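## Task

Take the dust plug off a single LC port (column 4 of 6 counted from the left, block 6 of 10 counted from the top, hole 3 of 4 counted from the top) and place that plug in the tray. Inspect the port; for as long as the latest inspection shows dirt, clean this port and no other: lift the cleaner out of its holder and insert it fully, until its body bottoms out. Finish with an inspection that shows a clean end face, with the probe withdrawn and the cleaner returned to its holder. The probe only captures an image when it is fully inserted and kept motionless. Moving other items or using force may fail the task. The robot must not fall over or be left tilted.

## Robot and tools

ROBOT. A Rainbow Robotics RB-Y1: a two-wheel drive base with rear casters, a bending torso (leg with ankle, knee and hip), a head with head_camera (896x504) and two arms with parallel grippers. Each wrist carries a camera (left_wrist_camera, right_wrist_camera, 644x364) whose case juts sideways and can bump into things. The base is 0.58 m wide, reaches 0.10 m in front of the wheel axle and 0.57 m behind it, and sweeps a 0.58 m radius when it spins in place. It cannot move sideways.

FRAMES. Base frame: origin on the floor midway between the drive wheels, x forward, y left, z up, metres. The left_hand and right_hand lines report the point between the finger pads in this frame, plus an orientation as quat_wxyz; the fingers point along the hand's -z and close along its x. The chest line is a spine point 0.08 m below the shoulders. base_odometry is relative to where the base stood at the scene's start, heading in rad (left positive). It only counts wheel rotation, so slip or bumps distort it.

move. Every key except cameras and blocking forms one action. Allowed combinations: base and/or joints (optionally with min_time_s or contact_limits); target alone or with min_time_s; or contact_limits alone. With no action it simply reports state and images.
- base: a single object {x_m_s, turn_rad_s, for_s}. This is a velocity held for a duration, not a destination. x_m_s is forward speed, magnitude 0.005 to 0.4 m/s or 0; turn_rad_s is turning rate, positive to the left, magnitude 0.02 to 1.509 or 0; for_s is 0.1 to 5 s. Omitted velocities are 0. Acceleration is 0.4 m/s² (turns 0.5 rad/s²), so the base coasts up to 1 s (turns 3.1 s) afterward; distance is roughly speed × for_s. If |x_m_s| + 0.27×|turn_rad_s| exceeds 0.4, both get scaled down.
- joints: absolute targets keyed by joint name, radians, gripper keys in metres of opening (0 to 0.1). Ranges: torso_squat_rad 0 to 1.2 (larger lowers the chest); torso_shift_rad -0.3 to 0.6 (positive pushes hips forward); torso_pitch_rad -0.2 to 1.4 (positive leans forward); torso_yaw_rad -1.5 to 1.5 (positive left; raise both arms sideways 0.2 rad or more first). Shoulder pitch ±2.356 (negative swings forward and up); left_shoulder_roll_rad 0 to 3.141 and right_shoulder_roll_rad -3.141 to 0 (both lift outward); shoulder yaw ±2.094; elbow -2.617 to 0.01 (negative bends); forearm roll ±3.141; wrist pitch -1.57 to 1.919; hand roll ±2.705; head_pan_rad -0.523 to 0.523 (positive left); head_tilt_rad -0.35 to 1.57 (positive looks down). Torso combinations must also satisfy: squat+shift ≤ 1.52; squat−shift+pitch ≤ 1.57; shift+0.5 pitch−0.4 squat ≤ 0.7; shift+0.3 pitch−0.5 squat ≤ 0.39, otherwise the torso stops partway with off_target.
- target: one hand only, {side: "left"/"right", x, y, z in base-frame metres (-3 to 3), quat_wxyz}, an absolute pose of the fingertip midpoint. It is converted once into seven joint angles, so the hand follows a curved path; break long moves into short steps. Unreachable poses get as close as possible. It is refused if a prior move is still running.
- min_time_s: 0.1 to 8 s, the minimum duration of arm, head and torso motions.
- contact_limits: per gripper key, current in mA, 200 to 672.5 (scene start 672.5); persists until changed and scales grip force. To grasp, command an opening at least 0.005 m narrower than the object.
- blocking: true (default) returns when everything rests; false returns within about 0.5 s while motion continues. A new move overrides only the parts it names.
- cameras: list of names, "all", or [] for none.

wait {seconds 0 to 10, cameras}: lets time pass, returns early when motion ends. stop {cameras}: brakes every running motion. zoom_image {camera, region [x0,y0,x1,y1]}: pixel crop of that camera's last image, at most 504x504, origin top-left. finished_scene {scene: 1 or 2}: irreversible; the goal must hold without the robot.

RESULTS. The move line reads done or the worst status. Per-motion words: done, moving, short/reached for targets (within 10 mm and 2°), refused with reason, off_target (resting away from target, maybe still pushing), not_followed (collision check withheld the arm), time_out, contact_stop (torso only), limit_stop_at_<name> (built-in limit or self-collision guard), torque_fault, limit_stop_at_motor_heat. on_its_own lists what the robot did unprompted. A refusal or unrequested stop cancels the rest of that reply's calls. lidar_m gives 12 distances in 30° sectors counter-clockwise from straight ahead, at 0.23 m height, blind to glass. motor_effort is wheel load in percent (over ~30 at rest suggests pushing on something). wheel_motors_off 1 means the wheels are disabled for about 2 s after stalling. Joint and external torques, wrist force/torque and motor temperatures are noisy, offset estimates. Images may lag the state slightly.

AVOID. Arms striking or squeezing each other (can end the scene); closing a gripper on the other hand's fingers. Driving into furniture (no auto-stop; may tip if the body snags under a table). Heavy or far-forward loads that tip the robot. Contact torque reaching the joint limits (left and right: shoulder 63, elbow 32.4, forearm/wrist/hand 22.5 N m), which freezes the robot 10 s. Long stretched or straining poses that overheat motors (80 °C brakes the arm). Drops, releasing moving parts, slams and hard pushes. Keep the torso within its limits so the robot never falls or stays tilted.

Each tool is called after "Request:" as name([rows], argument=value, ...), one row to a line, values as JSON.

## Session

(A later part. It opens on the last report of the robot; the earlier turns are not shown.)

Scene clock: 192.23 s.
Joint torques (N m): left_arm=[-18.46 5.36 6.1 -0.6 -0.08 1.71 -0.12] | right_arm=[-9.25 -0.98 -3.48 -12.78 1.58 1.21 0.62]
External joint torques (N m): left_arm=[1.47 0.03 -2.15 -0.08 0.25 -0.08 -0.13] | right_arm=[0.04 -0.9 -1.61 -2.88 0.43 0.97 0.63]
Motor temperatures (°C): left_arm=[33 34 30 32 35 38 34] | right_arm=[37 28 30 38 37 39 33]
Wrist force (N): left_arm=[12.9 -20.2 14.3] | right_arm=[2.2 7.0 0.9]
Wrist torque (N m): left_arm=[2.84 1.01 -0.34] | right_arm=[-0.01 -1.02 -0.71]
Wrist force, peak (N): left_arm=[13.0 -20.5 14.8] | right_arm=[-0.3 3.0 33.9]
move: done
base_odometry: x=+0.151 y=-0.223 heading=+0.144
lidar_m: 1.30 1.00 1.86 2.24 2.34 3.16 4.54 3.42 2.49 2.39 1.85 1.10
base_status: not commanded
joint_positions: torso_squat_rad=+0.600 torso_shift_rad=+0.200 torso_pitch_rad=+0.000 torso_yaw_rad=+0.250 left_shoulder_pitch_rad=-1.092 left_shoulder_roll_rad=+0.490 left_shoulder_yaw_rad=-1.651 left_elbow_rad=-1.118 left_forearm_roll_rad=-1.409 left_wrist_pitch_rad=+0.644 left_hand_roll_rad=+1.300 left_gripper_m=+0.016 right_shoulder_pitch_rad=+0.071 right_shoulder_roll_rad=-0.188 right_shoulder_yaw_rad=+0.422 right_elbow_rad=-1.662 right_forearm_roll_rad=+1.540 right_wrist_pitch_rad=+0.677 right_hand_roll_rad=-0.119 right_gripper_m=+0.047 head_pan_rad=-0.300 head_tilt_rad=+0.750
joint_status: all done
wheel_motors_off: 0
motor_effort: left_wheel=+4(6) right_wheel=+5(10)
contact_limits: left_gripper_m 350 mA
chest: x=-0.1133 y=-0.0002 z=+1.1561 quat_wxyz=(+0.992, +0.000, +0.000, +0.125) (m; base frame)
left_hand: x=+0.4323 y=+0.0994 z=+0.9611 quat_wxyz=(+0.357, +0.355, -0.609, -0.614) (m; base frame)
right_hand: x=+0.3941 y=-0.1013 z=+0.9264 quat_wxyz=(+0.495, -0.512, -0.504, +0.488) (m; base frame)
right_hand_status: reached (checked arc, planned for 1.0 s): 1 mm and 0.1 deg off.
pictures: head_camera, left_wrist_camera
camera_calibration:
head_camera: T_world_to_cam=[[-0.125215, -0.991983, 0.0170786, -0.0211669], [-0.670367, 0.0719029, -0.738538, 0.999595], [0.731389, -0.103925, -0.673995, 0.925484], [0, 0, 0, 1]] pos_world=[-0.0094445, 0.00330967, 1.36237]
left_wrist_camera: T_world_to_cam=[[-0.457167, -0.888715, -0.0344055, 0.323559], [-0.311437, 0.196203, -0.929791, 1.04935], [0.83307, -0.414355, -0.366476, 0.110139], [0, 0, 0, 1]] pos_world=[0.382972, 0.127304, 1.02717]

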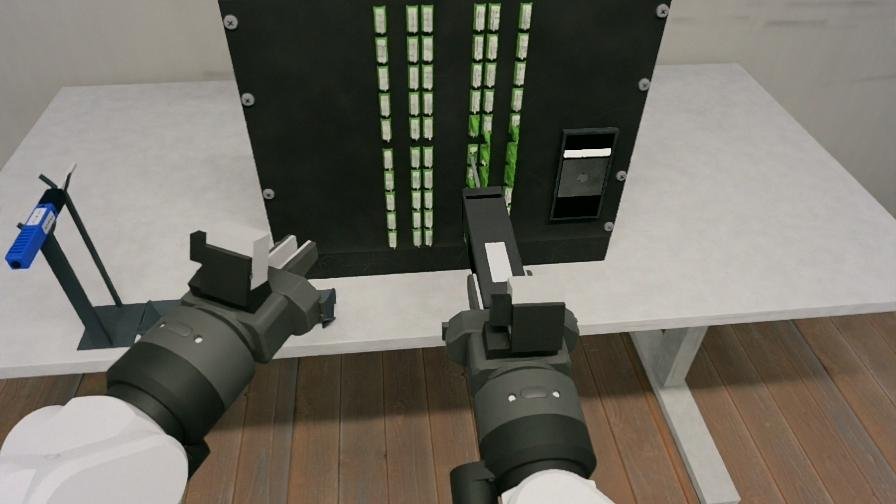

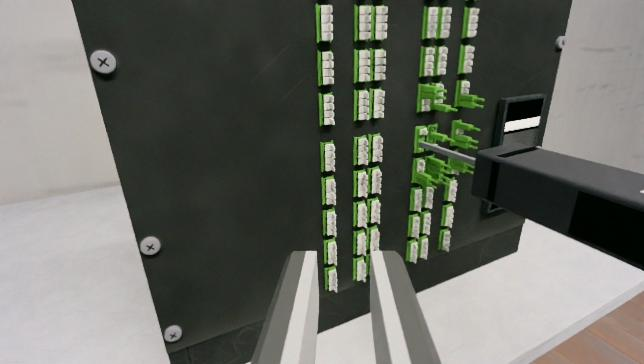

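The picture is on the screen.

Request:
zoom_image(camera="head_camera", region=[545, 120, 625, 225])

Request:
move(cameras=["right_wrist_camera"])

Request:
zoom_image(camera="right_wrist_camera", region=[410, 90, 530, 240])

Scaled by 4.800 from the camera's 896x504 image, which has a finer 1280x720 frame.

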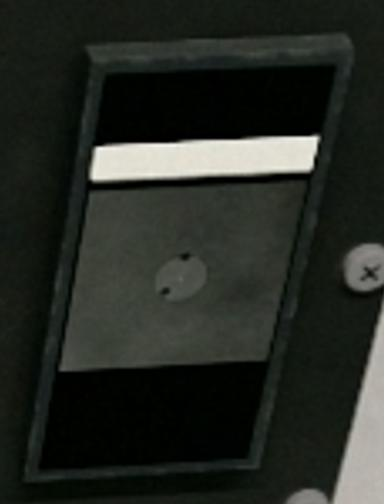

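Scene clock: 192.33 s.
Joint torques (N m): left_arm=[-18.31 5.18 6.22 -0.51 -0.14 1.71 0.07] | right_arm=[-8.93 -1.57 -3.4 -12.6 1.7 1.28 0.3]
External joint torques (N m): left_arm=[1.62 -0.15 -2.04 0.01 0.18 -0.08 0.06] | right_arm=[0.36 -1.48 -1.53 -2.7 0.55 1.04 0.31]
Motor temperatures (°C): left_arm=[33 34 30 32 35 38 34] | right_arm=[37 28 30 38 37 39 33]
Wrist force (N): left_arm=[12.9 -20.4 14.9] | right_arm=[1.7 7.2 0.8]
Wrist torque (N m): left_arm=[2.85 0.99 -0.34] | right_arm=[-0.03 -1.08 -0.75]
Wrist force, peak (N): left_arm=[12.9 -20.4 14.9] | right_arm=[2.3 7.3 1.0]
base_odometry: x=+0.151 y=-0.223 heading=+0.144
lidar_m: 1.29 1.01 1.84 2.23 2.32 3.16 4.55 3.41 2.49 2.39 1.86 1.11
base_status: not commanded
joint_positions: torso_squat_rad=+0.600 torso_shift_rad=+0.200 torso_pitch_rad=+0.000 torso_yaw_rad=+0.250 left_shoulder_pitch_rad=-1.092 left_shoulder_roll_rad=+0.490 left_shoulder_yaw_rad=-1.651 left_elbow_rad=-1.118 left_forearm_roll_rad=-1.409 left_wrist_pitch_rad=+0.644 left_hand_roll_rad=+1.300 left_gripper_m=+0.016 right_shoulder_pitch_rad=+0.071 right_shoulder_roll_rad=-0.188 right_shoulder_yaw_rad=+0.422 right_elbow_rad=-1.662 right_forearm_roll_rad=+1.540 right_wrist_pitch_rad=+0.677 right_hand_roll_rad=-0.119 right_gripper_m=+0.047 head_pan_rad=-0.300 head_tilt_rad=+0.750
joint_status: all done
wheel_motors_off: 0
motor_effort: left_wheel=+2(6) right_wheel=+6(10)
contact_limits: left_gripper_m 350 mA
chest: x=-0.1133 y=-0.0002 z=+1.1561 quat_wxyz=(+0.992, +0.000, +0.000, +0.125) (m; base frame)
left_hand: x=+0.4323 y=+0.0994 z=+0.9611 quat_wxyz=(+0.357, +0.355, -0.609, -0.614) (m; base frame)
right_hand: x=+0.3941 y=-0.1013 z=+0.9264 quat_wxyz=(+0.495, -0.512, -0.504, +0.488) (m; base frame)
right_hand_status: reached (checked arc, planned for 1.0 s): 1 mm and 0.1 deg off.
pictures: right_wrist_camera
camera_calibration:
right_wrist_camera: T_world_to_cam=[[-0.0195938, -0.999393, -0.0288098, -0.0671015], [-0.346984, 0.0338216, -0.937261, 1.04979], [0.937666, -0.00836792, -0.347436, 0.0299364], [0, 0, 0, 1]] pos_world=[0.334874, -0.102316, 0.992391]

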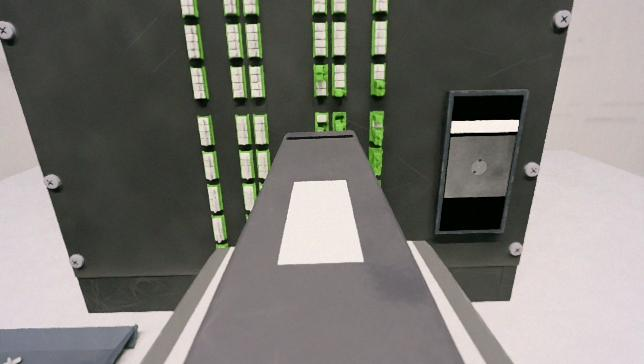

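Scaled by 3.360 from the camera's 644x364 image, which has a finer 1265x715 frame.

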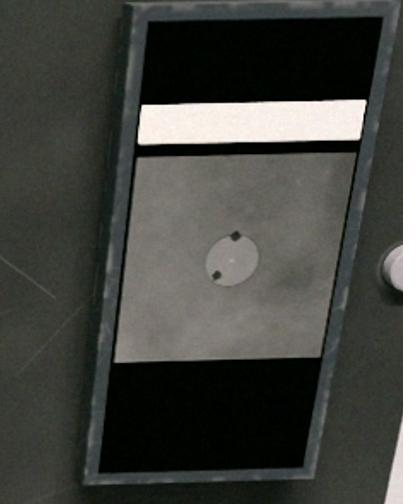

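Request:
move(target={"side":"right","x":0.392,"y":-0.1012,"z":0.9266,"quat_wxyz":[0.4952,-0.51265,-0.5048,0.48735]}, min_time_s=1, cameras=[])

Request:
move(target={"side":"right","x":0.389,"y":-0.1011,"z":0.9264,"quat_wxyz":[0.4952,-0.51265,-0.5048,0.48735]}, min_time_s=1.2, cameras=[])

Request:
move(target={"side":"right","x":0.383,"y":-0.1010,"z":0.9263,"quat_wxyz":[0.4952,-0.51265,-0.5048,0.48735]}, min_time_s=1.5, cameras=[])

Request:
move(target={"side":"right","x":0.372,"y":-0.1010,"z":0.9266,"quat_wxyz":[0.4952,-0.51265,-0.5048,0.48735]}, min_time_s=1.5, cameras=[])

Request:
move(target={"side":"right","x":0.340,"y":-0.1000,"z":0.930,"quat_wxyz":[0.4952,-0.51265,-0.5048,0.48735]}, min_time_s=1.5)

Request:
zoom_image(camera="left_wrist_camera", region=[402, 122, 442, 162])

Scene clock: 193.97 s.
Joint torques (N m): left_arm=[-18.32 5.12 6.06 -0.59 -0.18 1.8 0.11] | right_arm=[-4.33 0.01 1.02 -12.95 2.67 1.92 -0.01]
External joint torques (N m): left_arm=[1.6 -0.21 -2.19 -0.07 0.14 0 0.1] | right_arm=[4.85 0.06 2.88 -3.06 1.51 1.69 0]
Motor temperatures (°C): left_arm=[33 34 30 32 35 38 34] | right_arm=[37 28 30 38 37 39 33]
Wrist force (N): left_arm=[12.2 -20.2 14.5] | right_arm=[3.3 8.5 -24.0]
Wrist torque (N m): left_arm=[2.81 0.92 -0.30] | right_arm=[0.26 -1.14 -0.76]
Wrist force, peak (N): left_arm=[12.3 -21.0 14.6] | right_arm=[3.2 9.4 -30.4]
move: done
base_odometry: x=+0.151 y=-0.222 heading=+0.144
lidar_m: 1.30 1.00 1.85 2.23 2.31 3.14 4.53 3.42 2.49 2.39 1.88 1.09
base_status: not commanded
joint_positions: torso_squat_rad=+0.600 torso_shift_rad=+0.200 torso_pitch_rad=+0.001 torso_yaw_rad=+0.250 left_shoulder_pitch_rad=-1.092 left_shoulder_roll_rad=+0.490 left_shoulder_yaw_rad=-1.651 left_elbow_rad=-1.118 left_forearm_roll_rad=-1.409 left_wrist_pitch_rad=+0.644 left_hand_roll_rad=+1.300 left_gripper_m=+0.016 right_shoulder_pitch_rad=+0.076 right_shoulder_roll_rad=-0.188 right_shoulder_yaw_rad=+0.424 right_elbow_rad=-1.667 right_forearm_roll_rad=+1.544 right_wrist_pitch_rad=+0.679 right_hand_roll_rad=-0.120 right_gripper_m=+0.047 head_pan_rad=-0.300 head_tilt_rad=+0.750
joint_status: all done
wheel_motors_off: 0
motor_effort: left_wheel=+0(4) right_wheel=-4(8)
contact_limits: left_gripper_m 350 mA
chest: x=-0.1128 y=-0.0002 z=+1.1561 quat_wxyz=(+0.992, +0.000, +0.000, +0.125) (m; base frame)
left_hand: x=+0.4326 y=+0.0995 z=+0.9608 quat_wxyz=(+0.357, +0.355, -0.608, -0.614) (m; base frame)
right_hand: x=+0.3928 y=-0.1013 z=+0.9265 quat_wxyz=(+0.495, -0.513, -0.505, +0.487) (m; base frame)
right_hand_status: reached (checked arc, planned for 1.0 s): 1 mm and 0.0 deg off.
pictures: none
No camera images: "cameras" was empty.

Scene clock: 195.50 s.
Joint torques (N m): left_arm=[-18.28 5.43 6.33 -0.42 -0.25 1.67 0.04] | right_arm=[-7.74 -0.35 -1.73 -12.59 2.36 1.26 0.37]
External joint torques (N m): left_arm=[1.65 0.1 -1.92 0.1 0.07 -0.13 0.02] | right_arm=[1.23 -0.36 0.08 -2.69 1.2 1.02 0.37]
Motor temperatures (°C): left_arm=[33 34 30 32 35 38 34] | right_arm=[37 28 30 39 37 39 33]
Wrist force (N): left_arm=[12.4 -20.3 14.5] | right_arm=[2.2 7.3 -3.9]
Wrist torque (N m): left_arm=[2.87 0.98 -0.30] | right_arm=[0.01 -0.78 -0.65]
Wrist force, peak (N): left_arm=[12.7 -20.7 14.7] | right_arm=[3.4 9.9 -26.7]
move: done
base_odometry: x=+0.151 y=-0.222 heading=+0.144
lidar_m: 1.29 1.01 1.85 2.22 2.32 3.15 4.52 3.41 2.51 2.39 1.87 1.09
base_status: not commanded
joint_positions: torso_squat_rad=+0.600 torso_shift_rad=+0.200 torso_pitch_rad=+0.000 torso_yaw_rad=+0.250 left_shoulder_pitch_rad=-1.092 left_shoulder_roll_rad=+0.490 left_shoulder_yaw_rad=-1.651 left_elbow_rad=-1.118 left_forearm_roll_rad=-1.409 left_wrist_pitch_rad=+0.644 left_hand_roll_rad=+1.300 left_gripper_m=+0.016 right_shoulder_pitch_rad=+0.088 right_shoulder_roll_rad=-0.188 right_shoulder_yaw_rad=+0.430 right_elbow_rad=-1.677 right_forearm_roll_rad=+1.549 right_wrist_pitch_rad=+0.682 right_hand_roll_rad=-0.120 right_gripper_m=+0.047 head_pan_rad=-0.300 head_tilt_rad=+0.750
joint_status: all done
wheel_motors_off: 0
motor_effort: left_wheel=-1(2) right_wheel=-1(4)
contact_limits: left_gripper_m 350 mA
chest: x=-0.1130 y=-0.0002 z=+1.1561 quat_wxyz=(+0.992, +0.000, +0.000, +0.125) (m; base frame)
left_hand: x=+0.4325 y=+0.0995 z=+0.9609 quat_wxyz=(+0.357, +0.355, -0.608, -0.614) (m; base frame)
right_hand: x=+0.3891 y=-0.1012 z=+0.9263 quat_wxyz=(+0.495, -0.513, -0.505, +0.487) (m; base frame)
right_hand_status: reached (checked arc, planned for 1.2 s): 0 mm and 0.0 deg off.
pictures: none
No camera images: "cameras" was empty.

Scene clock: 197.33 s.
Joint torques (N m): left_arm=[-18.12 5.35 6.19 -0.56 -0.26 1.67 0.17] | right_arm=[-8.58 -0.68 -1.81 -12.26 2.16 0.99 0.44]
External joint torques (N m): left_arm=[1.8 0.02 -2.07 -0.04 0.06 -0.12 0.16] | right_arm=[0.06 -0.8 -0.07 -2.35 0.98 0.76 0.45]
Motor temperatures (°C): left_arm=[33 34 30 32 35 38 34] | right_arm=[37 28 30 39 37 39 33]
Wrist force (N): left_arm=[12.3 -20.4 14.4] | right_arm=[1.5 6.6 -0.3]
Wrist torque (N m): left_arm=[2.87 0.94 -0.32] | right_arm=[-0.10 -0.68 -0.66]
Wrist force, peak (N): left_arm=[12.7 -20.6 14.6] | right_arm=[2.1 7.9 -4.2]
move: done
base_odometry: x=+0.151 y=-0.222 heading=+0.144
lidar_m: 1.29 1.01 1.86 2.23 2.32 3.17 4.54 3.42 2.50 2.39 1.85 1.09
base_status: not commanded
joint_positions: torso_squat_rad=+0.600 torso_shift_rad=+0.200 torso_pitch_rad=+0.000 torso_yaw_rad=+0.250 left_shoulder_pitch_rad=-1.092 left_shoulder_roll_rad=+0.490 left_shoulder_yaw_rad=-1.651 left_elbow_rad=-1.118 left_forearm_roll_rad=-1.409 left_wrist_pitch_rad=+0.644 left_hand_roll_rad=+1.300 left_gripper_m=+0.016 right_shoulder_pitch_rad=+0.106 right_shoulder_roll_rad=-0.188 right_shoulder_yaw_rad=+0.438 right_elbow_rad=-1.694 right_forearm_roll_rad=+1.556 right_wrist_pitch_rad=+0.687 right_hand_roll_rad=-0.119 right_gripper_m=+0.047 head_pan_rad=-0.300 head_tilt_rad=+0.750
joint_status: all done
wheel_motors_off: 0
motor_effort: left_wheel=-1(2) right_wheel=+0(4)
contact_limits: left_gripper_m 350 mA
chest: x=-0.1130 y=-0.0002 z=+1.1561 quat_wxyz=(+0.992, +0.000, +0.000, +0.125) (m; base frame)
left_hand: x=+0.4325 y=+0.0995 z=+0.9609 quat_wxyz=(+0.357, +0.355, -0.608, -0.614) (m; base frame)
right_hand: x=+0.3831 y=-0.1011 z=+0.9261 quat_wxyz=(+0.495, -0.512, -0.505, +0.487) (m; base frame)
right_hand_status: reached (checked arc, planned for 1.5 s): 0 mm and 0.0 deg off.
pictures: none
No camera images: "cameras" was empty.

Scene clock: 199.17 s.
Joint torques (N m): left_arm=[-18.24 5.05 6.28 -0.35 -0.21 1.7 -0.04] | right_arm=[-7.19 -0.86 -1.74 -12.16 2.12 0.82 0.35]
External joint torques (N m): left_arm=[1.68 -0.28 -1.97 0.17 0.11 -0.1 -0.06] | right_arm=[0.84 -1.15 -0.13 -2.25 0.94 0.59 0.35]
Motor temperatures (°C): left_arm=[33 34 30 32 35 38 34] | right_arm=[37 28 30 39 37 39 33]
Wrist force (N): left_arm=[12.5 -20.5 14.3] | right_arm=[1.3 6.4 -0.5]
Wrist torque (N m): left_arm=[2.91 0.95 -0.30] | right_arm=[-0.28 -0.65 -0.64]
Wrist force, peak (N): left_arm=[12.5 -20.6 14.9] | right_arm=[0.7 7.7 -1.0]
move: done
base_odometry: x=+0.151 y=-0.222 heading=+0.144
lidar_m: 1.30 1.00 1.85 2.22 2.34 3.17 4.54 3.41 2.49 2.40 1.87 1.08
base_status: not commanded
joint_positions: torso_squat_rad=+0.600 torso_shift_rad=+0.200 torso_pitch_rad=+0.000 torso_yaw_rad=+0.250 left_shoulder_pitch_rad=-1.092 left_shoulder_roll_rad=+0.490 left_shoulder_yaw_rad=-1.651 left_elbow_rad=-1.118 left_forearm_roll_rad=-1.409 left_wrist_pitch_rad=+0.644 left_hand_roll_rad=+1.300 left_gripper_m=+0.016 right_shoulder_pitch_rad=+0.139 right_shoulder_roll_rad=-0.189 right_shoulder_yaw_rad=+0.454 right_elbow_rad=-1.726 right_forearm_roll_rad=+1.568 right_wrist_pitch_rad=+0.696 right_hand_roll_rad=-0.116 right_gripper_m=+0.047 head_pan_rad=-0.300 head_tilt_rad=+0.750
joint_status: all done
wheel_motors_off: 0
motor_effort: left_wheel=+1(2) right_wheel=-1(4)
contact_limits: left_gripper_m 350 mA
chest: x=-0.1130 y=-0.0002 z=+1.1561 quat_wxyz=(+0.992, +0.000, +0.000, +0.125) (m; base frame)
left_hand: x=+0.4324 y=+0.0995 z=+0.9609 quat_wxyz=(+0.357, +0.355, -0.608, -0.614) (m; base frame)
right_hand: x=+0.3726 y=-0.1010 z=+0.9264 quat_wxyz=(+0.496, -0.512, -0.505, +0.487) (m; base frame)
right_hand_status: reached (checked arc, planned for 1.5 s): 1 mm and 0.1 deg off.
pictures: none
No camera images: "cameras" was empty.

Scene clock: 201.00 s.
Joint torques (N m): left_arm=[-18.13 5.54 6.3 -0.55 -0.15 1.75 0.02] | right_arm=[-6.03 -0.45 -1.72 -12.22 2.05 0.58 0.42]
External joint torques (N m): left_arm=[1.8 0.21 -1.95 -0.03 0.17 -0.04 0] | right_arm=[0.14 -1.2 -0.56 -2.29 0.82 0.38 0.43]
Motor temperatures (°C): left_arm=[33 34 30 32 35 38 34] | right_arm=[36 28 30 39 38 39 33]
Wrist force (N): left_arm=[12.8 -20.4 14.2] | right_arm=[1.3 5.8 -0.1]
Wrist torque (N m): left_arm=[2.88 0.99 -0.33] | right_arm=[-0.19 -0.67 -0.66]
Wrist force, peak (N): left_arm=[12.7 -20.6 14.9] | right_arm=[1.3 6.7 -0.1]
move: done
base_odometry: x=+0.151 y=-0.222 heading=+0.144
lidar_m: 1.30 1.01 1.84 2.23 2.32 3.15 4.54 3.42 2.49 2.39 1.87 1.10
base_status: not commanded
joint_positions: torso_squat_rad=+0.600 torso_shift_rad=+0.200 torso_pitch_rad=+0.000 torso_yaw_rad=+0.250 left_shoulder_pitch_rad=-1.092 left_shoulder_roll_rad=+0.490 left_shoulder_yaw_rad=-1.651 left_elbow_rad=-1.118 left_forearm_roll_rad=-1.409 left_wrist_pitch_rad=+0.644 left_hand_roll_rad=+1.300 left_gripper_m=+0.016 right_shoulder_pitch_rad=+0.239 right_shoulder_roll_rad=-0.194 right_shoulder_yaw_rad=+0.506 right_elbow_rad=-1.823 right_forearm_roll_rad=+1.607 right_wrist_pitch_rad=+0.723 right_hand_roll_rad=-0.104 right_gripper_m=+0.047 head_pan_rad=-0.300 head_tilt_rad=+0.750
joint_status: all done
wheel_motors_off: 0
motor_effort: left_wheel=+2(2) right_wheel=+2(3)
contact_limits: left_gripper_m 350 mA
chest: x=-0.1130 y=-0.0002 z=+1.1561 quat_wxyz=(+0.992, +0.000, +0.000, +0.125) (m; base frame)
left_hand: x=+0.4324 y=+0.0995 z=+0.9609 quat_wxyz=(+0.357, +0.355, -0.608, -0.614) (m; base frame)
right_hand: x=+0.3401 y=-0.1001 z=+0.9298 quat_wxyz=(+0.495, -0.512, -0.505, +0.487) (m; base frame)
right_hand_status: reached (checked arc, planned for 1.5 s): 0 mm and 0.0 deg off.
pictures: head_camera, left_wrist_camera, right_wrist_camera
camera_calibration:
head_camera: T_world_to_cam=[[-0.125144, -0.99199, 0.0171883, -0.0212763], [-0.670642, 0.0718116, -0.738297, 0.999391], [0.731149, -0.10392, -0.674256, 0.925551], [0, 0, 0, 1]] pos_world=[-0.00914475, 0.00330968, 1.36227]
left_wrist_camera: T_world_to_cam=[[-0.457098, -0.888755, -0.0342925, 0.32351], [-0.311771, 0.196219, -0.929675, 1.04932], [0.832983, -0.414261, -0.36678, 0.110269], [0, 0, 0, 1]] pos_world=[0.383172, 0.127304, 1.02707]
right_wrist_camera: T_world_to_cam=[[-0.0199239, -0.999383, -0.0289091, -0.066575], [-0.346346, 0.0340236, -0.93749, 1.03413], [0.937895, -0.0086659, -0.346811, 0.0811065], [0, 0, 0, 1]] pos_world=[0.280771, -0.101016, 0.99569]

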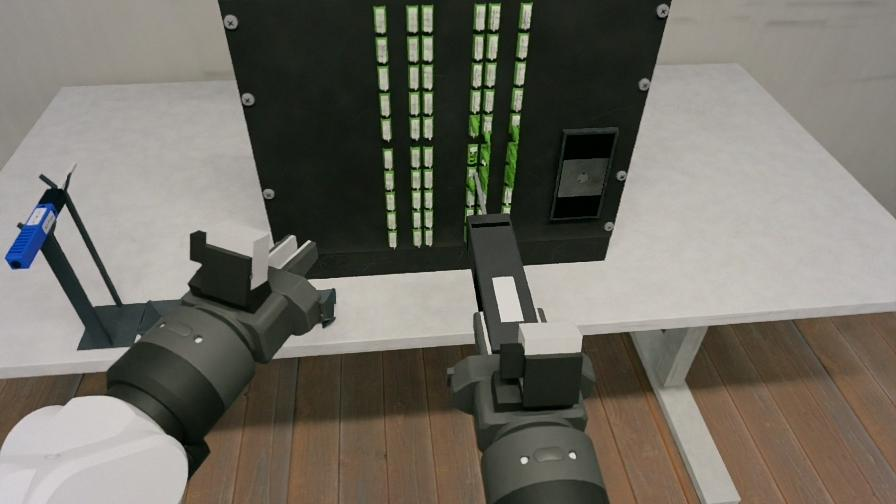

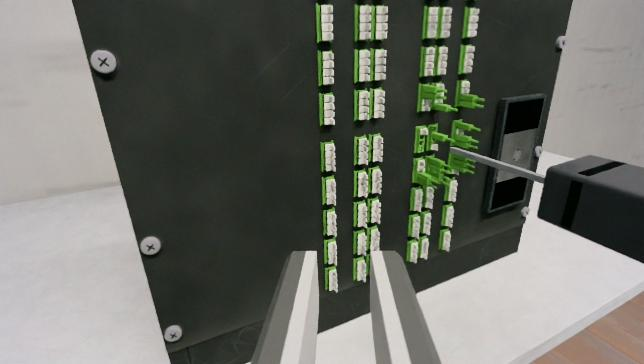

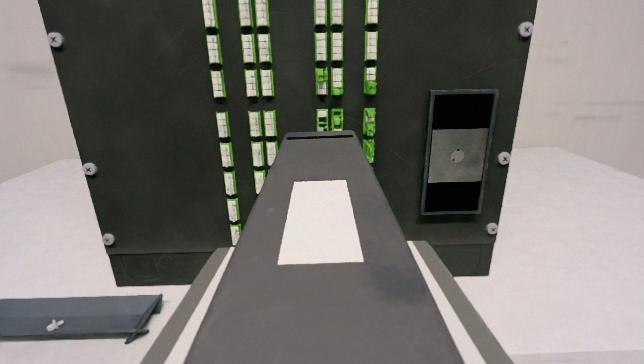

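Scaled by 12.600 from the camera's 644x364 image, which has a finer 1265x715 frame.

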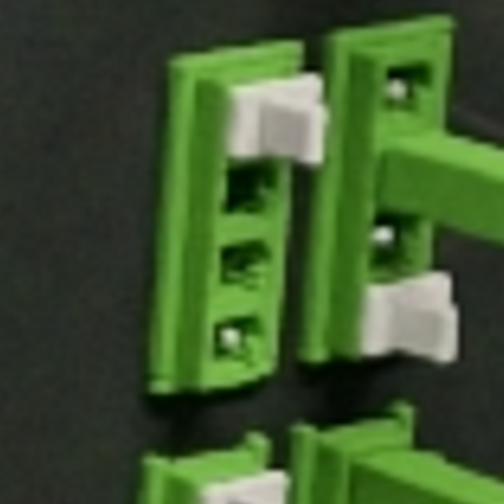

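Request:
move(joints={"right_shoulder_pitch_rad":0.254,"right_shoulder_roll_rad":-0.193,"right_shoulder_yaw_rad":0.494,"right_elbow_rad":-1.911,"right_forearm_roll_rad":1.468,"right_wrist_pitch_rad":0.692,"right_hand_roll_rad":0.053}, min_time_s=2, cameras=[])

Request:
move(joints={"left_shoulder_pitch_rad":-0.65,"left_shoulder_roll_rad":0.818,"left_shoulder_yaw_rad":-1.491,"left_elbow_rad":-1.929,"left_forearm_roll_rad":-0.76,"left_wrist_pitch_rad":1.784,"left_hand_roll_rad":0.395}, min_time_s=3, cameras=["head_camera"])

Request:
move(joints={"torso_yaw_rad":-0.35,"head_pan_rad":0.45,"left_gripper_m":0.05}, contact_limits={"left_gripper_m":600}, min_time_s=2)

Scene clock: 204.93 s.
Joint torques (N m): left_arm=[-18.61 5.28 6.46 -0.48 -0.12 1.73 -0.01] | right_arm=[-5.71 1.78 -4.37 -12.45 1.36 -0.58 0.41]
External joint torques (N m): left_arm=[1.32 -0.05 -1.79 0.04 0.2 -0.07 -0.03] | right_arm=[0.33 1.04 -3.24 -2.39 0.14 -0.47 0.42]
Motor temperatures (°C): left_arm=[33 34 30 32 35 38 34] | right_arm=[36 28 30 39 38 39 33]
Wrist force (N): left_arm=[12.3 -20.1 14.4] | right_arm=[1.6 6.0 0.2]
Wrist torque (N m): left_arm=[2.84 0.94 -0.30] | right_arm=[-0.23 -0.61 -0.66]
Wrist force, peak (N): left_arm=[12.8 -20.6 15.0] | right_arm=[1.4 6.4 0.0]
move: done
base_odometry: x=+0.151 y=-0.222 heading=+0.144
lidar_m: 1.30 1.01 1.85 2.22 2.29 3.14 4.52 3.42 2.49 2.39 1.86 1.09
base_status: not commanded
joint_positions: torso_squat_rad=+0.600 torso_shift_rad=+0.200 torso_pitch_rad=+0.000 torso_yaw_rad=+0.250 left_shoulder_pitch_rad=-1.092 left_shoulder_roll_rad=+0.490 left_shoulder_yaw_rad=-1.651 left_elbow_rad=-1.118 left_forearm_roll_rad=-1.409 left_wrist_pitch_rad=+0.644 left_hand_roll_rad=+1.300 left_gripper_m=+0.016 right_shoulder_pitch_rad=+0.254 right_shoulder_roll_rad=-0.193 right_shoulder_yaw_rad=+0.494 right_elbow_rad=-1.911 right_forearm_roll_rad=+1.468 right_wrist_pitch_rad=+0.692 right_hand_roll_rad=+0.053 right_gripper_m=+0.047 head_pan_rad=-0.300 head_tilt_rad=+0.750
joint_status: all done
wheel_motors_off: 0
motor_effort: left_wheel=+0(2) right_wheel=-2(5)
contact_limits: left_gripper_m 350 mA
chest: x=-0.1130 y=-0.0002 z=+1.1561 quat_wxyz=(+0.992, +0.000, +0.000, +0.125) (m; base frame)
left_hand: x=+0.4324 y=+0.0995 z=+0.9609 quat_wxyz=(+0.357, +0.355, -0.608, -0.614) (m; base frame)
right_hand: x=+0.3401 y=-0.0978 z=+0.9415 quat_wxyz=(+0.500, -0.500, -0.500, +0.500) (m; base frame)
pictures: none
No camera images: "cameras" was empty.

Scene clock: 208.23 s.
Joint torques (N m): left_arm=[-10.35 5.95 8.04 -4.85 -1.34 0.61 -0.3] | right_arm=[-6.21 1.26 -3.7 -11.95 1.55 -0.35 0.39]
External joint torques (N m): left_arm=[2.15 0.17 1.16 -0.38 0.36 -0.11 -0.31] | right_arm=[-0.17 0.52 -2.57 -1.88 0.33 -0.24 0.4]
Motor temperatures (°C): left_arm=[33 34 30 32 35 38 34] | right_arm=[36 28 30 39 37 39 33]
Wrist force (N): left_arm=[12.6 -20.1 14.7] | right_arm=[1.3 5.9 -0.1]
Wrist torque (N m): left_arm=[2.84 0.98 -0.29] | right_arm=[-0.23 -0.65 -0.67]
Wrist force, peak (N): left_arm=[12.5 -20.3 15.6] | right_arm=[1.3 6.6 -0.6]
move: done
base_odometry: x=+0.151 y=-0.222 heading=+0.144
lidar_m: 1.30 1.00 1.84 2.23 2.32 3.17 4.54 3.41 2.48 2.40 1.86 1.10
base_status: not commanded
joint_positions: torso_squat_rad=+0.600 torso_shift_rad=+0.200 torso_pitch_rad=+0.000 torso_yaw_rad=+0.250 left_shoulder_pitch_rad=-0.650 left_shoulder_roll_rad=+0.818 left_shoulder_yaw_rad=-1.491 left_elbow_rad=-1.929 left_forearm_roll_rad=-0.760 left_wrist_pitch_rad=+1.784 left_hand_roll_rad=+0.395 left_gripper_m=+0.016 right_shoulder_pitch_rad=+0.254 right_shoulder_roll_rad=-0.193 right_shoulder_yaw_rad=+0.494 right_elbow_rad=-1.911 right_forearm_roll_rad=+1.468 right_wrist_pitch_rad=+0.692 right_hand_roll_rad=+0.053 right_gripper_m=+0.047 head_pan_rad=-0.300 head_tilt_rad=+0.750
joint_status: all done
wheel_motors_off: 0
motor_effort: left_wheel=+0(2) right_wheel=-2(4)
contact_limits: left_gripper_m 350 mA
chest: x=-0.1131 y=-0.0002 z=+1.1561 quat_wxyz=(+0.992, +0.000, +0.000, +0.125) (m; base frame)
left_hand: x=+0.2406 y=+0.3379 z=+0.9597 quat_wxyz=(+0.625, +0.630, -0.327, -0.325) (m; base frame)
right_hand: x=+0.3401 y=-0.0979 z=+0.9415 quat_wxyz=(+0.500, -0.500, -0.500, +0.500) (m; base frame)
pictures: head_camera
camera_calibration:
head_camera: T_world_to_cam=[[-0.125144, -0.99199, 0.0171883, -0.0212763], [-0.670642, 0.0718116, -0.738297, 0.999391], [0.731149, -0.10392, -0.674256, 0.925551], [0, 0, 0, 1]] pos_world=[-0.00914475, 0.00330968, 1.36227]

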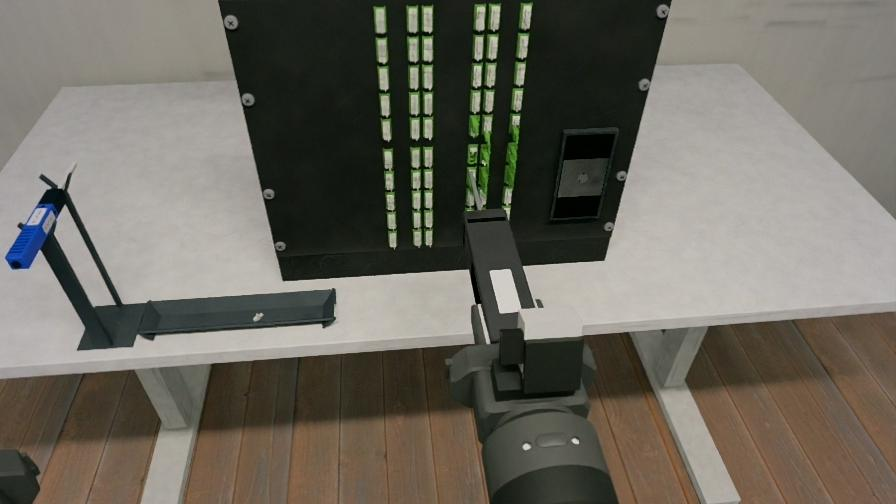

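Scene clock: 210.53 s.
Joint torques (N m): left_arm=[-10.63 5.85 7.27 -4.87 -1.47 0.61 -0.31] | right_arm=[-6.01 0.8 -3.81 -12.03 1.49 -0.33 0.26]
External joint torques (N m): left_arm=[1.87 0.07 0.39 -0.4 0.23 -0.11 -0.32] | right_arm=[0.03 0.06 -2.67 -1.97 0.27 -0.23 0.27]
Motor temperatures (°C): left_arm=[33 34 30 32 35 37 34] | right_arm=[36 28 30 39 37 39 33]
Wrist force (N): left_arm=[12.7 -20.0 14.3] | right_arm=[1.4 6.4 0.1]
Wrist torque (N m): left_arm=[2.82 0.98 -0.32] | right_arm=[-0.29 -0.63 -0.68]
Wrist force, peak (N): left_arm=[12.6 -20.3 14.9] | right_arm=[1.9 6.5 -0.1]
move: done
base_odometry: x=+0.151 y=-0.222 heading=+0.144
lidar_m: 1.29 1.01 1.85 2.23 2.29 3.16 4.53 3.41 2.49 2.39 1.88 1.09
base_status: not commanded
joint_positions: torso_squat_rad=+0.600 torso_shift_rad=+0.200 torso_pitch_rad=+0.000 torso_yaw_rad=-0.350 left_shoulder_pitch_rad=-0.650 left_shoulder_roll_rad=+0.818 left_shoulder_yaw_rad=-1.491 left_elbow_rad=-1.929 left_forearm_roll_rad=-0.760 left_wrist_pitch_rad=+1.784 left_hand_roll_rad=+0.395 left_gripper_m=+0.050 right_shoulder_pitch_rad=+0.254 right_shoulder_roll_rad=-0.193 right_shoulder_yaw_rad=+0.494 right_elbow_rad=-1.911 right_forearm_roll_rad=+1.468 right_wrist_pitch_rad=+0.692 right_hand_roll_rad=+0.053 right_gripper_m=+0.047 head_pan_rad=+0.450 head_tilt_rad=+0.750
joint_status: all done
wheel_motors_off: 0
motor_effort: left_wheel=+2(3) right_wheel=+1(4)
contact_limits: left_gripper_m 600 mA
chest: x=-0.1131 y=-0.0002 z=+1.1561 quat_wxyz=(+0.985, +0.000, +0.000, -0.174) (m; base frame)
left_hand: x=+0.3698 y=+0.0792 z=+0.9597 quat_wxyz=(+0.501, +0.505, -0.499, -0.495) (m; base frame)
right_hand: x=+0.2058 y=-0.3367 z=+0.9415 quat_wxyz=(+0.626, -0.625, -0.330, +0.330) (m; base frame)
pictures: head_camera, left_wrist_camera, right_wrist_camera
camera_calibration:
head_camera: T_world_to_cam=[[0.0244433, -0.999554, 0.017136, -0.0203499], [-0.673858, -0.0291356, -0.738286, 0.99881], [0.738456, 0.00649888, -0.67427, 0.92621], [0, 0, 0, 1]] pos_world=[-0.010411, 0.00274073, 1.36227]
left_wrist_camera: T_world_to_cam=[[0.0543273, -0.99798, -0.0329332, 0.0950543], [-0.35393, 0.0115945, -0.9352, 1.06805], [0.933693, 0.062463, -0.352585, 0.0649779], [0, 0, 0, 1]] pos_world=[0.31218, 0.0784201, 1.02488]
right_wrist_camera: T_world_to_cam=[[-0.568175, -0.822416, -0.0284388, -0.133509], [-0.297857, 0.237748, -0.924531, 1.05307], [0.76711, -0.516824, -0.380045, 0.10445], [0, 0, 0, 1]] pos_world=[0.157683, -0.306183, 1.00949]

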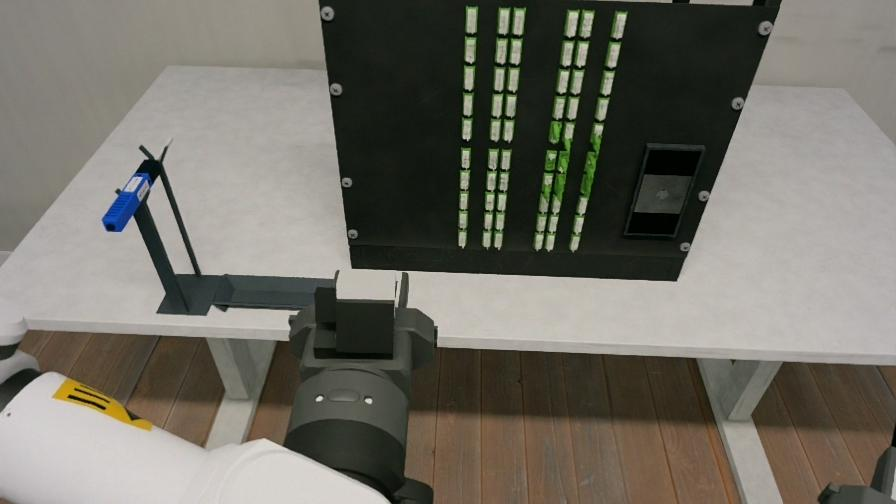

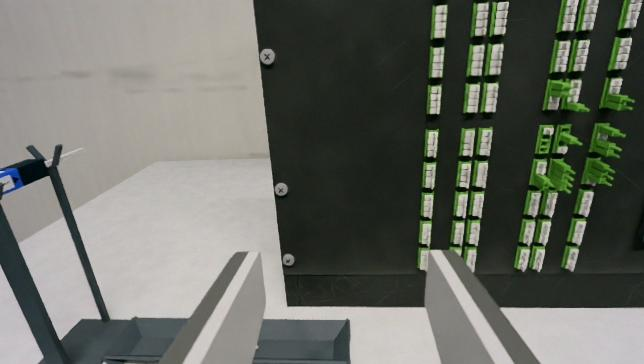

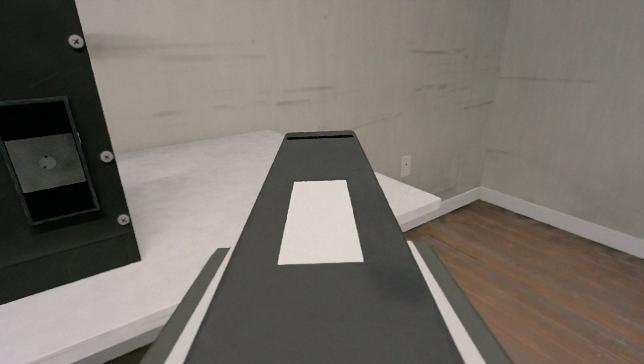

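Request:
move(target={"side":"left","x":0.36,"y":0.15,"z":0.99,"quat_wxyz":[0.495,0.495,-0.505,-0.505]}, min_time_s=1.5, cameras=[])

Request:
move(target={"side":"left","x":0.36,"y":0.35,"z":1.0,"quat_wxyz":[0.495,0.495,-0.505,-0.505]}, min_time_s=2)

Scene clock: 212.60 s.
Joint torques (N m): left_arm=[-8.43 8.45 4.38 -4.71 -1.83 0.32 0.31] | right_arm=[-5.56 1.07 -3.75 -12.29 1.54 -0.4 0.47]
External joint torques (N m): left_arm=[2.04 0.02 -2.11 -0.29 -0.18 -0.51 0.3] | right_arm=[0.48 0.34 -2.62 -2.22 0.32 -0.3 0.48]
Motor temperatures (°C): left_arm=[33 34 30 33 35 37 34] | right_arm=[36 28 30 39 37 39 33]
Wrist force (N): left_arm=[12.9 -20.3 14.7] | right_arm=[1.4 6.4 -0.6]
Wrist torque (N m): left_arm=[2.86 1.03 -0.33] | right_arm=[-0.26 -0.64 -0.66]
Wrist force, peak (N): left_arm=[13.1 -20.3 14.7] | right_arm=[1.4 6.4 -0.6]
move: done
base_odometry: x=+0.151 y=-0.222 heading=+0.144
lidar_m: 1.28 0.99 1.85 2.23 2.32 3.14 4.54 3.41 2.48 2.39 1.88 1.10
base_status: not commanded
joint_positions: torso_squat_rad=+0.600 torso_shift_rad=+0.200 torso_pitch_rad=+0.000 torso_yaw_rad=-0.350 left_shoulder_pitch_rad=-0.601 left_shoulder_roll_rad=+1.116 left_shoulder_yaw_rad=-1.522 left_elbow_rad=-2.175 left_forearm_roll_rad=-0.799 left_wrist_pitch_rad=+1.748 left_hand_roll_rad=+0.464 left_gripper_m=+0.050 right_shoulder_pitch_rad=+0.254 right_shoulder_roll_rad=-0.193 right_shoulder_yaw_rad=+0.494 right_elbow_rad=-1.911 right_forearm_roll_rad=+1.468 right_wrist_pitch_rad=+0.692 right_hand_roll_rad=+0.053 right_gripper_m=+0.047 head_pan_rad=+0.450 head_tilt_rad=+0.750
joint_status: all done
wheel_motors_off: 0
motor_effort: left_wheel=+2(3) right_wheel=+3(4)
contact_limits: left_gripper_m 600 mA
chest: x=-0.1131 y=-0.0002 z=+1.1561 quat_wxyz=(+0.985, +0.000, +0.000, -0.174) (m; base frame)
left_hand: x=+0.3600 y=+0.1492 z=+0.9899 quat_wxyz=(+0.496, +0.497, -0.504, -0.503) (m; base frame)
left_hand_status: reached (checked arc, planned for 1.5 s): 1 mm and 0.3 deg off.
right_hand: x=+0.2058 y=-0.3367 z=+0.9415 quat_wxyz=(+0.626, -0.625, -0.330, +0.330) (m; base frame)
pictures: none
No camera images: "cameras" was empty.

Scene clock: 214.93 s.
Joint torques (N m): left_arm=[-4.28 14.93 2.9 -1.03 -1.08 1.22 0.23] | right_arm=[-5.87 1.29 -3.55 -12.16 1.38 -0.36 0.24]
External joint torques (N m): left_arm=[1.64 0.17 -1.79 0.07 -0.2 -0.42 0.22] | right_arm=[0.17 0.56 -2.42 -2.1 0.16 -0.26 0.25]
Motor temperatures (°C): left_arm=[32 34 30 33 35 37 34] | right_arm=[36 28 30 39 37 39 33]
Wrist force (N): left_arm=[12.6 -20.4 14.4] | right_arm=[1.6 6.1 0.3]
Wrist torque (N m): left_arm=[2.85 1.00 -0.34] | right_arm=[-0.24 -0.61 -0.68]
Wrist force, peak (N): left_arm=[12.6 -20.4 15.1] | right_arm=[1.6 6.6 0.1]
move: done
base_odometry: x=+0.151 y=-0.222 heading=+0.144
lidar_m: 1.30 1.00 1.85 2.23 2.33 3.16 4.54 3.42 2.47 2.38 1.87 1.10
base_status: not commanded
joint_positions: torso_squat_rad=+0.600 torso_shift_rad=+0.200 torso_pitch_rad=+0.000 torso_yaw_rad=-0.350 left_shoulder_pitch_rad=-0.421 left_shoulder_roll_rad=+1.658 left_shoulder_yaw_rad=-1.649 left_elbow_rad=-2.077 left_forearm_roll_rad=-1.010 left_wrist_pitch_rad=+1.486 left_hand_roll_rad=+1.076 left_gripper_m=+0.050 right_shoulder_pitch_rad=+0.254 right_shoulder_roll_rad=-0.193 right_shoulder_yaw_rad=+0.494 right_elbow_rad=-1.911 right_forearm_roll_rad=+1.468 right_wrist_pitch_rad=+0.692 right_hand_roll_rad=+0.053 right_gripper_m=+0.047 head_pan_rad=+0.450 head_tilt_rad=+0.750
joint_status: all done
wheel_motors_off: 0
motor_effort: left_wheel=+2(3) right_wheel=+2(5)
contact_limits: left_gripper_m 600 mA
chest: x=-0.1131 y=-0.0002 z=+1.1561 quat_wxyz=(+0.985, +0.000, +0.000, -0.174) (m; base frame)
left_hand: x=+0.3597 y=+0.3498 z=+0.9999 quat_wxyz=(+0.496, +0.495, -0.503, -0.506) (m; base frame)
left_hand_status: reached (checked arc, planned for 2.0 s): 0 mm and 0.3 deg off.
right_hand: x=+0.2058 y=-0.3367 z=+0.9415 quat_wxyz=(+0.626, -0.625, -0.330, +0.330) (m; base frame)
pictures: head_camera, left_wrist_camera, right_wrist_camera
camera_calibration:
head_camera: T_world_to_cam=[[0.0244433, -0.999554, 0.017136, -0.0203499], [-0.673858, -0.0291356, -0.738286, 0.99881], [0.738456, 0.00649888, -0.67427, 0.92621], [0, 0, 0, 1]] pos_world=[-0.010411, 0.00274073, 1.36227]
left_wrist_camera: T_world_to_cam=[[0.0238515, -0.999106, -0.0348919, 0.380252], [-0.363969, 0.0238281, -0.931106, 1.0942], [0.931106, 0.0349079, -0.363075, 0.0927841], [0, 0, 0, 1]] pos_world=[0.302793, 0.350601, 1.06577]
right_wrist_camera: T_world_to_cam=[[-0.568175, -0.822416, -0.0284388, -0.133509], [-0.297857, 0.237748, -0.924531, 1.05307], [0.76711, -0.516824, -0.380045, 0.10445], [0, 0, 0, 1]] pos_world=[0.157683, -0.306183, 1.00949]

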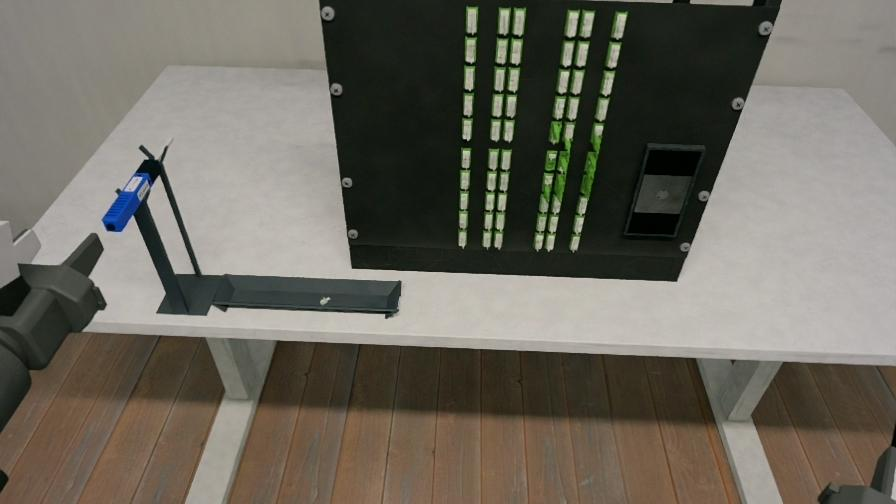

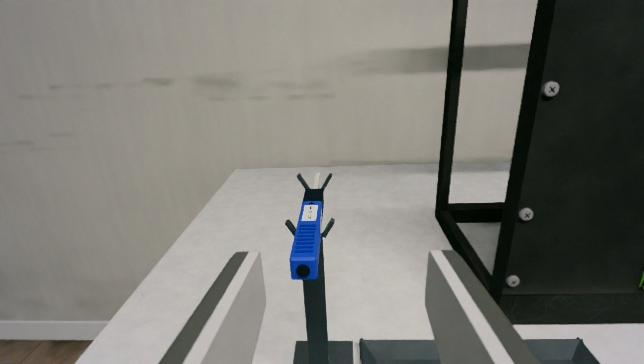

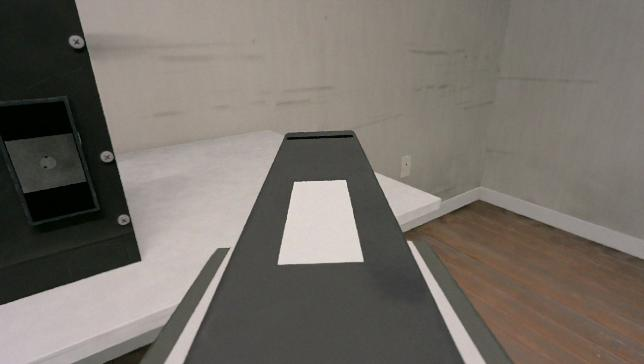

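Request:
move(target={"side":"left","x":0.43,"y":0.371,"z":1.005,"quat_wxyz":[0.495,0.495,-0.505,-0.505]}, min_time_s=1.5, cameras=["left_wrist_camera"])

Request:
move(target={"side":"left","x":0.499,"y":0.370,"z":0.992,"quat_wxyz":[0.495,0.495,-0.505,-0.505]}, min_time_s=2, cameras=["head_camera","left_wrist_camera"])

Request:
zoom_image(camera="left_wrist_camera", region=[240, 130, 440, 290])

Request:
zoom_image(camera="head_camera", region=[70, 110, 230, 270])

Scene clock: 217.27 s.
Joint torques (N m): left_arm=[-7.84 14.2 7.19 0.79 -0.23 1.28 0.28] | right_arm=[-5.97 1.16 -3.53 -11.74 1.47 -0.6 0.31]
External joint torques (N m): left_arm=[0.17 -1.67 1.05 0.08 0.44 -0.44 0.27] | right_arm=[0.07 0.43 -2.4 -1.68 0.25 -0.5 0.32]
Motor temperatures (°C): left_arm=[32 34 30 33 35 37 34] | right_arm=[36 28 30 39 37 39 33]
Wrist force (N): left_arm=[12.6 -20.1 14.7] | right_arm=[1.4 6.3 0.1]
Wrist torque (N m): left_arm=[2.84 0.98 -0.29] | right_arm=[-0.24 -0.64 -0.64]
Wrist force, peak (N): left_arm=[13.3 -20.8 14.6] | right_arm=[1.9 6.4 0.3]
move: done
base_odometry: x=+0.151 y=-0.222 heading=+0.144
lidar_m: 1.29 1.00 1.85 2.22 2.31 3.14 4.54 3.41 2.48 2.40 1.88 1.09
base_status: not commanded
joint_positions: torso_squat_rad=+0.600 torso_shift_rad=+0.200 torso_pitch_rad=+0.000 torso_yaw_rad=-0.350 left_shoulder_pitch_rad=-0.518 left_shoulder_roll_rad=+1.632 left_shoulder_yaw_rad=-1.589 left_elbow_rad=-1.841 left_forearm_roll_rad=-0.950 left_wrist_pitch_rad=+1.261 left_hand_roll_rad=+1.182 left_gripper_m=+0.050 right_shoulder_pitch_rad=+0.254 right_shoulder_roll_rad=-0.193 right_shoulder_yaw_rad=+0.494 right_elbow_rad=-1.911 right_forearm_roll_rad=+1.468 right_wrist_pitch_rad=+0.692 right_hand_roll_rad=+0.053 right_gripper_m=+0.047 head_pan_rad=+0.450 head_tilt_rad=+0.750
joint_status: all done
wheel_motors_off: 0
motor_effort: left_wheel=+1(3) right_wheel=+1(6)
contact_limits: left_gripper_m 600 mA
chest: x=-0.1131 y=-0.0002 z=+1.1561 quat_wxyz=(+0.985, +0.000, +0.000, -0.174) (m; base frame)
left_hand: x=+0.4298 y=+0.3711 z=+1.0048 quat_wxyz=(+0.495, +0.495, -0.505, -0.505) (m; base frame)
left_hand_status: reached (checked arc, planned for 1.5 s): 0 mm and 0.0 deg off.
right_hand: x=+0.2058 y=-0.3367 z=+0.9415 quat_wxyz=(+0.626, -0.625, -0.330, +0.330) (m; base frame)
pictures: left_wrist_camera
camera_calibration:
left_wrist_camera: T_world_to_cam=[[0.0213685, -0.999221, -0.0331887, 0.399475], [-0.361165, 0.0232395, -0.932212, 1.12386], [0.932257, 0.0319066, -0.360387, 0.0264654], [0, 0, 0, 1]] pos_world=[0.37269, 0.372201, 1.07047]

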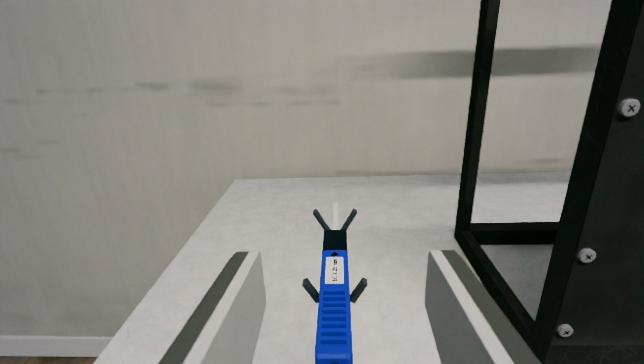

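Scene clock: 219.60 s.
Joint torques (N m): left_arm=[-10.38 14.91 8.1 2.14 -0.14 1.31 0.33] | right_arm=[-5.89 1.55 -4.02 -11.9 1.52 -0.09 0.23]
External joint torques (N m): left_arm=[0.4 -1.41 1.06 0.24 0.41 -0.45 0.32] | right_arm=[0.15 0.81 -2.89 -1.84 0.3 0.01 0.23]
Motor temperatures (°C): left_arm=[32 34 30 33 35 37 34] | right_arm=[36 28 30 39 37 39 33]
Wrist force (N): left_arm=[12.4 -19.7 14.3] | right_arm=[1.6 5.8 0.0]
Wrist torque (N m): left_arm=[2.81 0.94 -0.32] | right_arm=[-0.19 -0.63 -0.68]
Wrist force, peak (N): left_arm=[12.9 -20.7 14.4] | right_arm=[2.1 6.5 0.1]
move: done
base_odometry: x=+0.151 y=-0.222 heading=+0.144
lidar_m: 1.29 1.01 1.84 2.23 2.31 3.15 4.53 3.41 2.49 2.39 1.87 1.10
base_status: not commanded
joint_positions: torso_squat_rad=+0.600 torso_shift_rad=+0.200 torso_pitch_rad=+0.000 torso_yaw_rad=-0.350 left_shoulder_pitch_rad=-0.605 left_shoulder_roll_rad=+1.478 left_shoulder_yaw_rad=-1.545 left_elbow_rad=-1.536 left_forearm_roll_rad=-0.927 left_wrist_pitch_rad=+1.075 left_hand_roll_rad=+1.236 left_gripper_m=+0.050 right_shoulder_pitch_rad=+0.254 right_shoulder_roll_rad=-0.193 right_shoulder_yaw_rad=+0.494 right_elbow_rad=-1.911 right_forearm_roll_rad=+1.468 right_wrist_pitch_rad=+0.692 right_hand_roll_rad=+0.053 right_gripper_m=+0.047 head_pan_rad=+0.450 head_tilt_rad=+0.750
joint_status: all done
wheel_motors_off: 0
motor_effort: left_wheel=+3(3) right_wheel=+2(6)
contact_limits: left_gripper_m 600 mA
chest: x=-0.1131 y=-0.0002 z=+1.1561 quat_wxyz=(+0.985, +0.000, +0.000, -0.174) (m; base frame)
left_hand: x=+0.4987 y=+0.3701 z=+0.9918 quat_wxyz=(+0.495, +0.495, -0.505, -0.505) (m; base frame)
left_hand_status: reached (checked arc, planned for 2.0 s): 0 mm and 0.1 deg off.
right_hand: x=+0.2058 y=-0.3367 z=+0.9415 quat_wxyz=(+0.626, -0.625, -0.330, +0.330) (m; base frame)
pictures: head_camera, left_wrist_camera
camera_calibration:
head_camera: T_world_to_cam=[[0.0244463, -0.999554, 0.0171393, -0.0203544], [-0.673858, -0.02914, -0.738286, 0.99881], [0.738456, 0.00649886, -0.67427, 0.92621], [0, 0, 0, 1]] pos_world=[-0.010411, 0.00274073, 1.36227]
left_wrist_camera: T_world_to_cam=[[0.0215484, -0.999214, -0.0332654, 0.396569], [-0.361377, 0.0232389, -0.93213, 1.13669], [0.932171, 0.0321073, -0.360593, -0.0423329], [0, 0, 0, 1]] pos_world=[0.441691, 0.371201, 1.05747]

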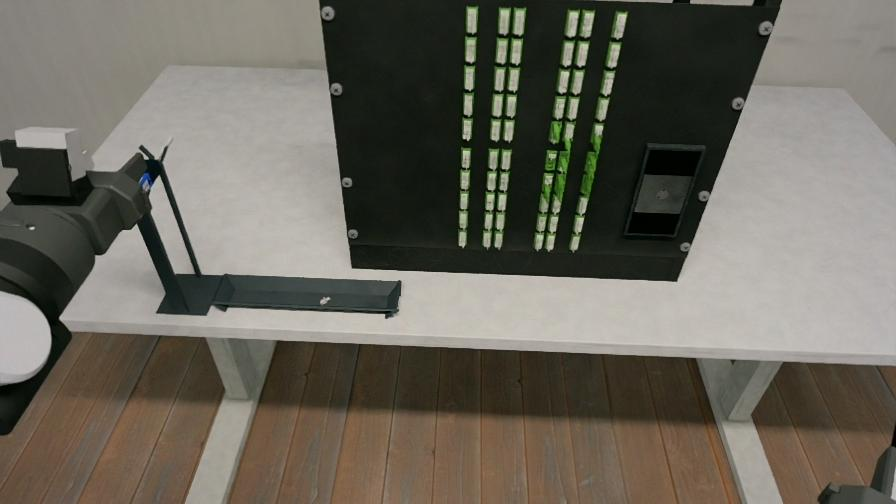

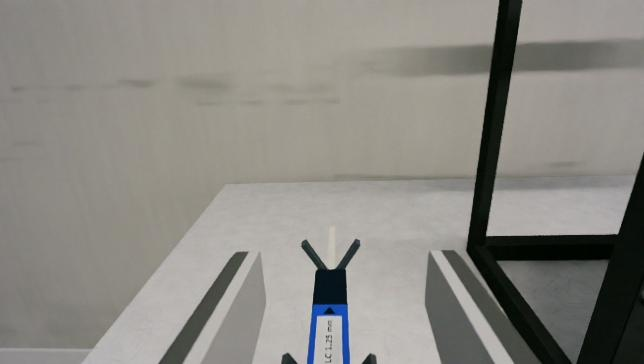

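Scaled by 2.520 from the camera's 644x364 image, which has a finer 1265x715 frame.

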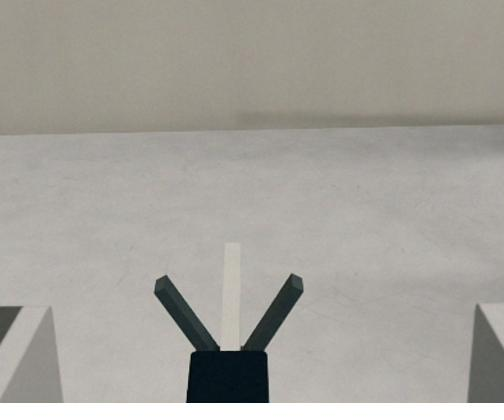

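Scaled by 3.150 from the camera's 896x504 image, which has a finer 1280x720 frame.

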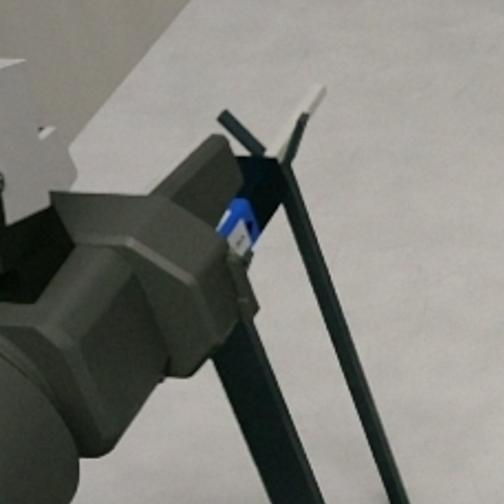

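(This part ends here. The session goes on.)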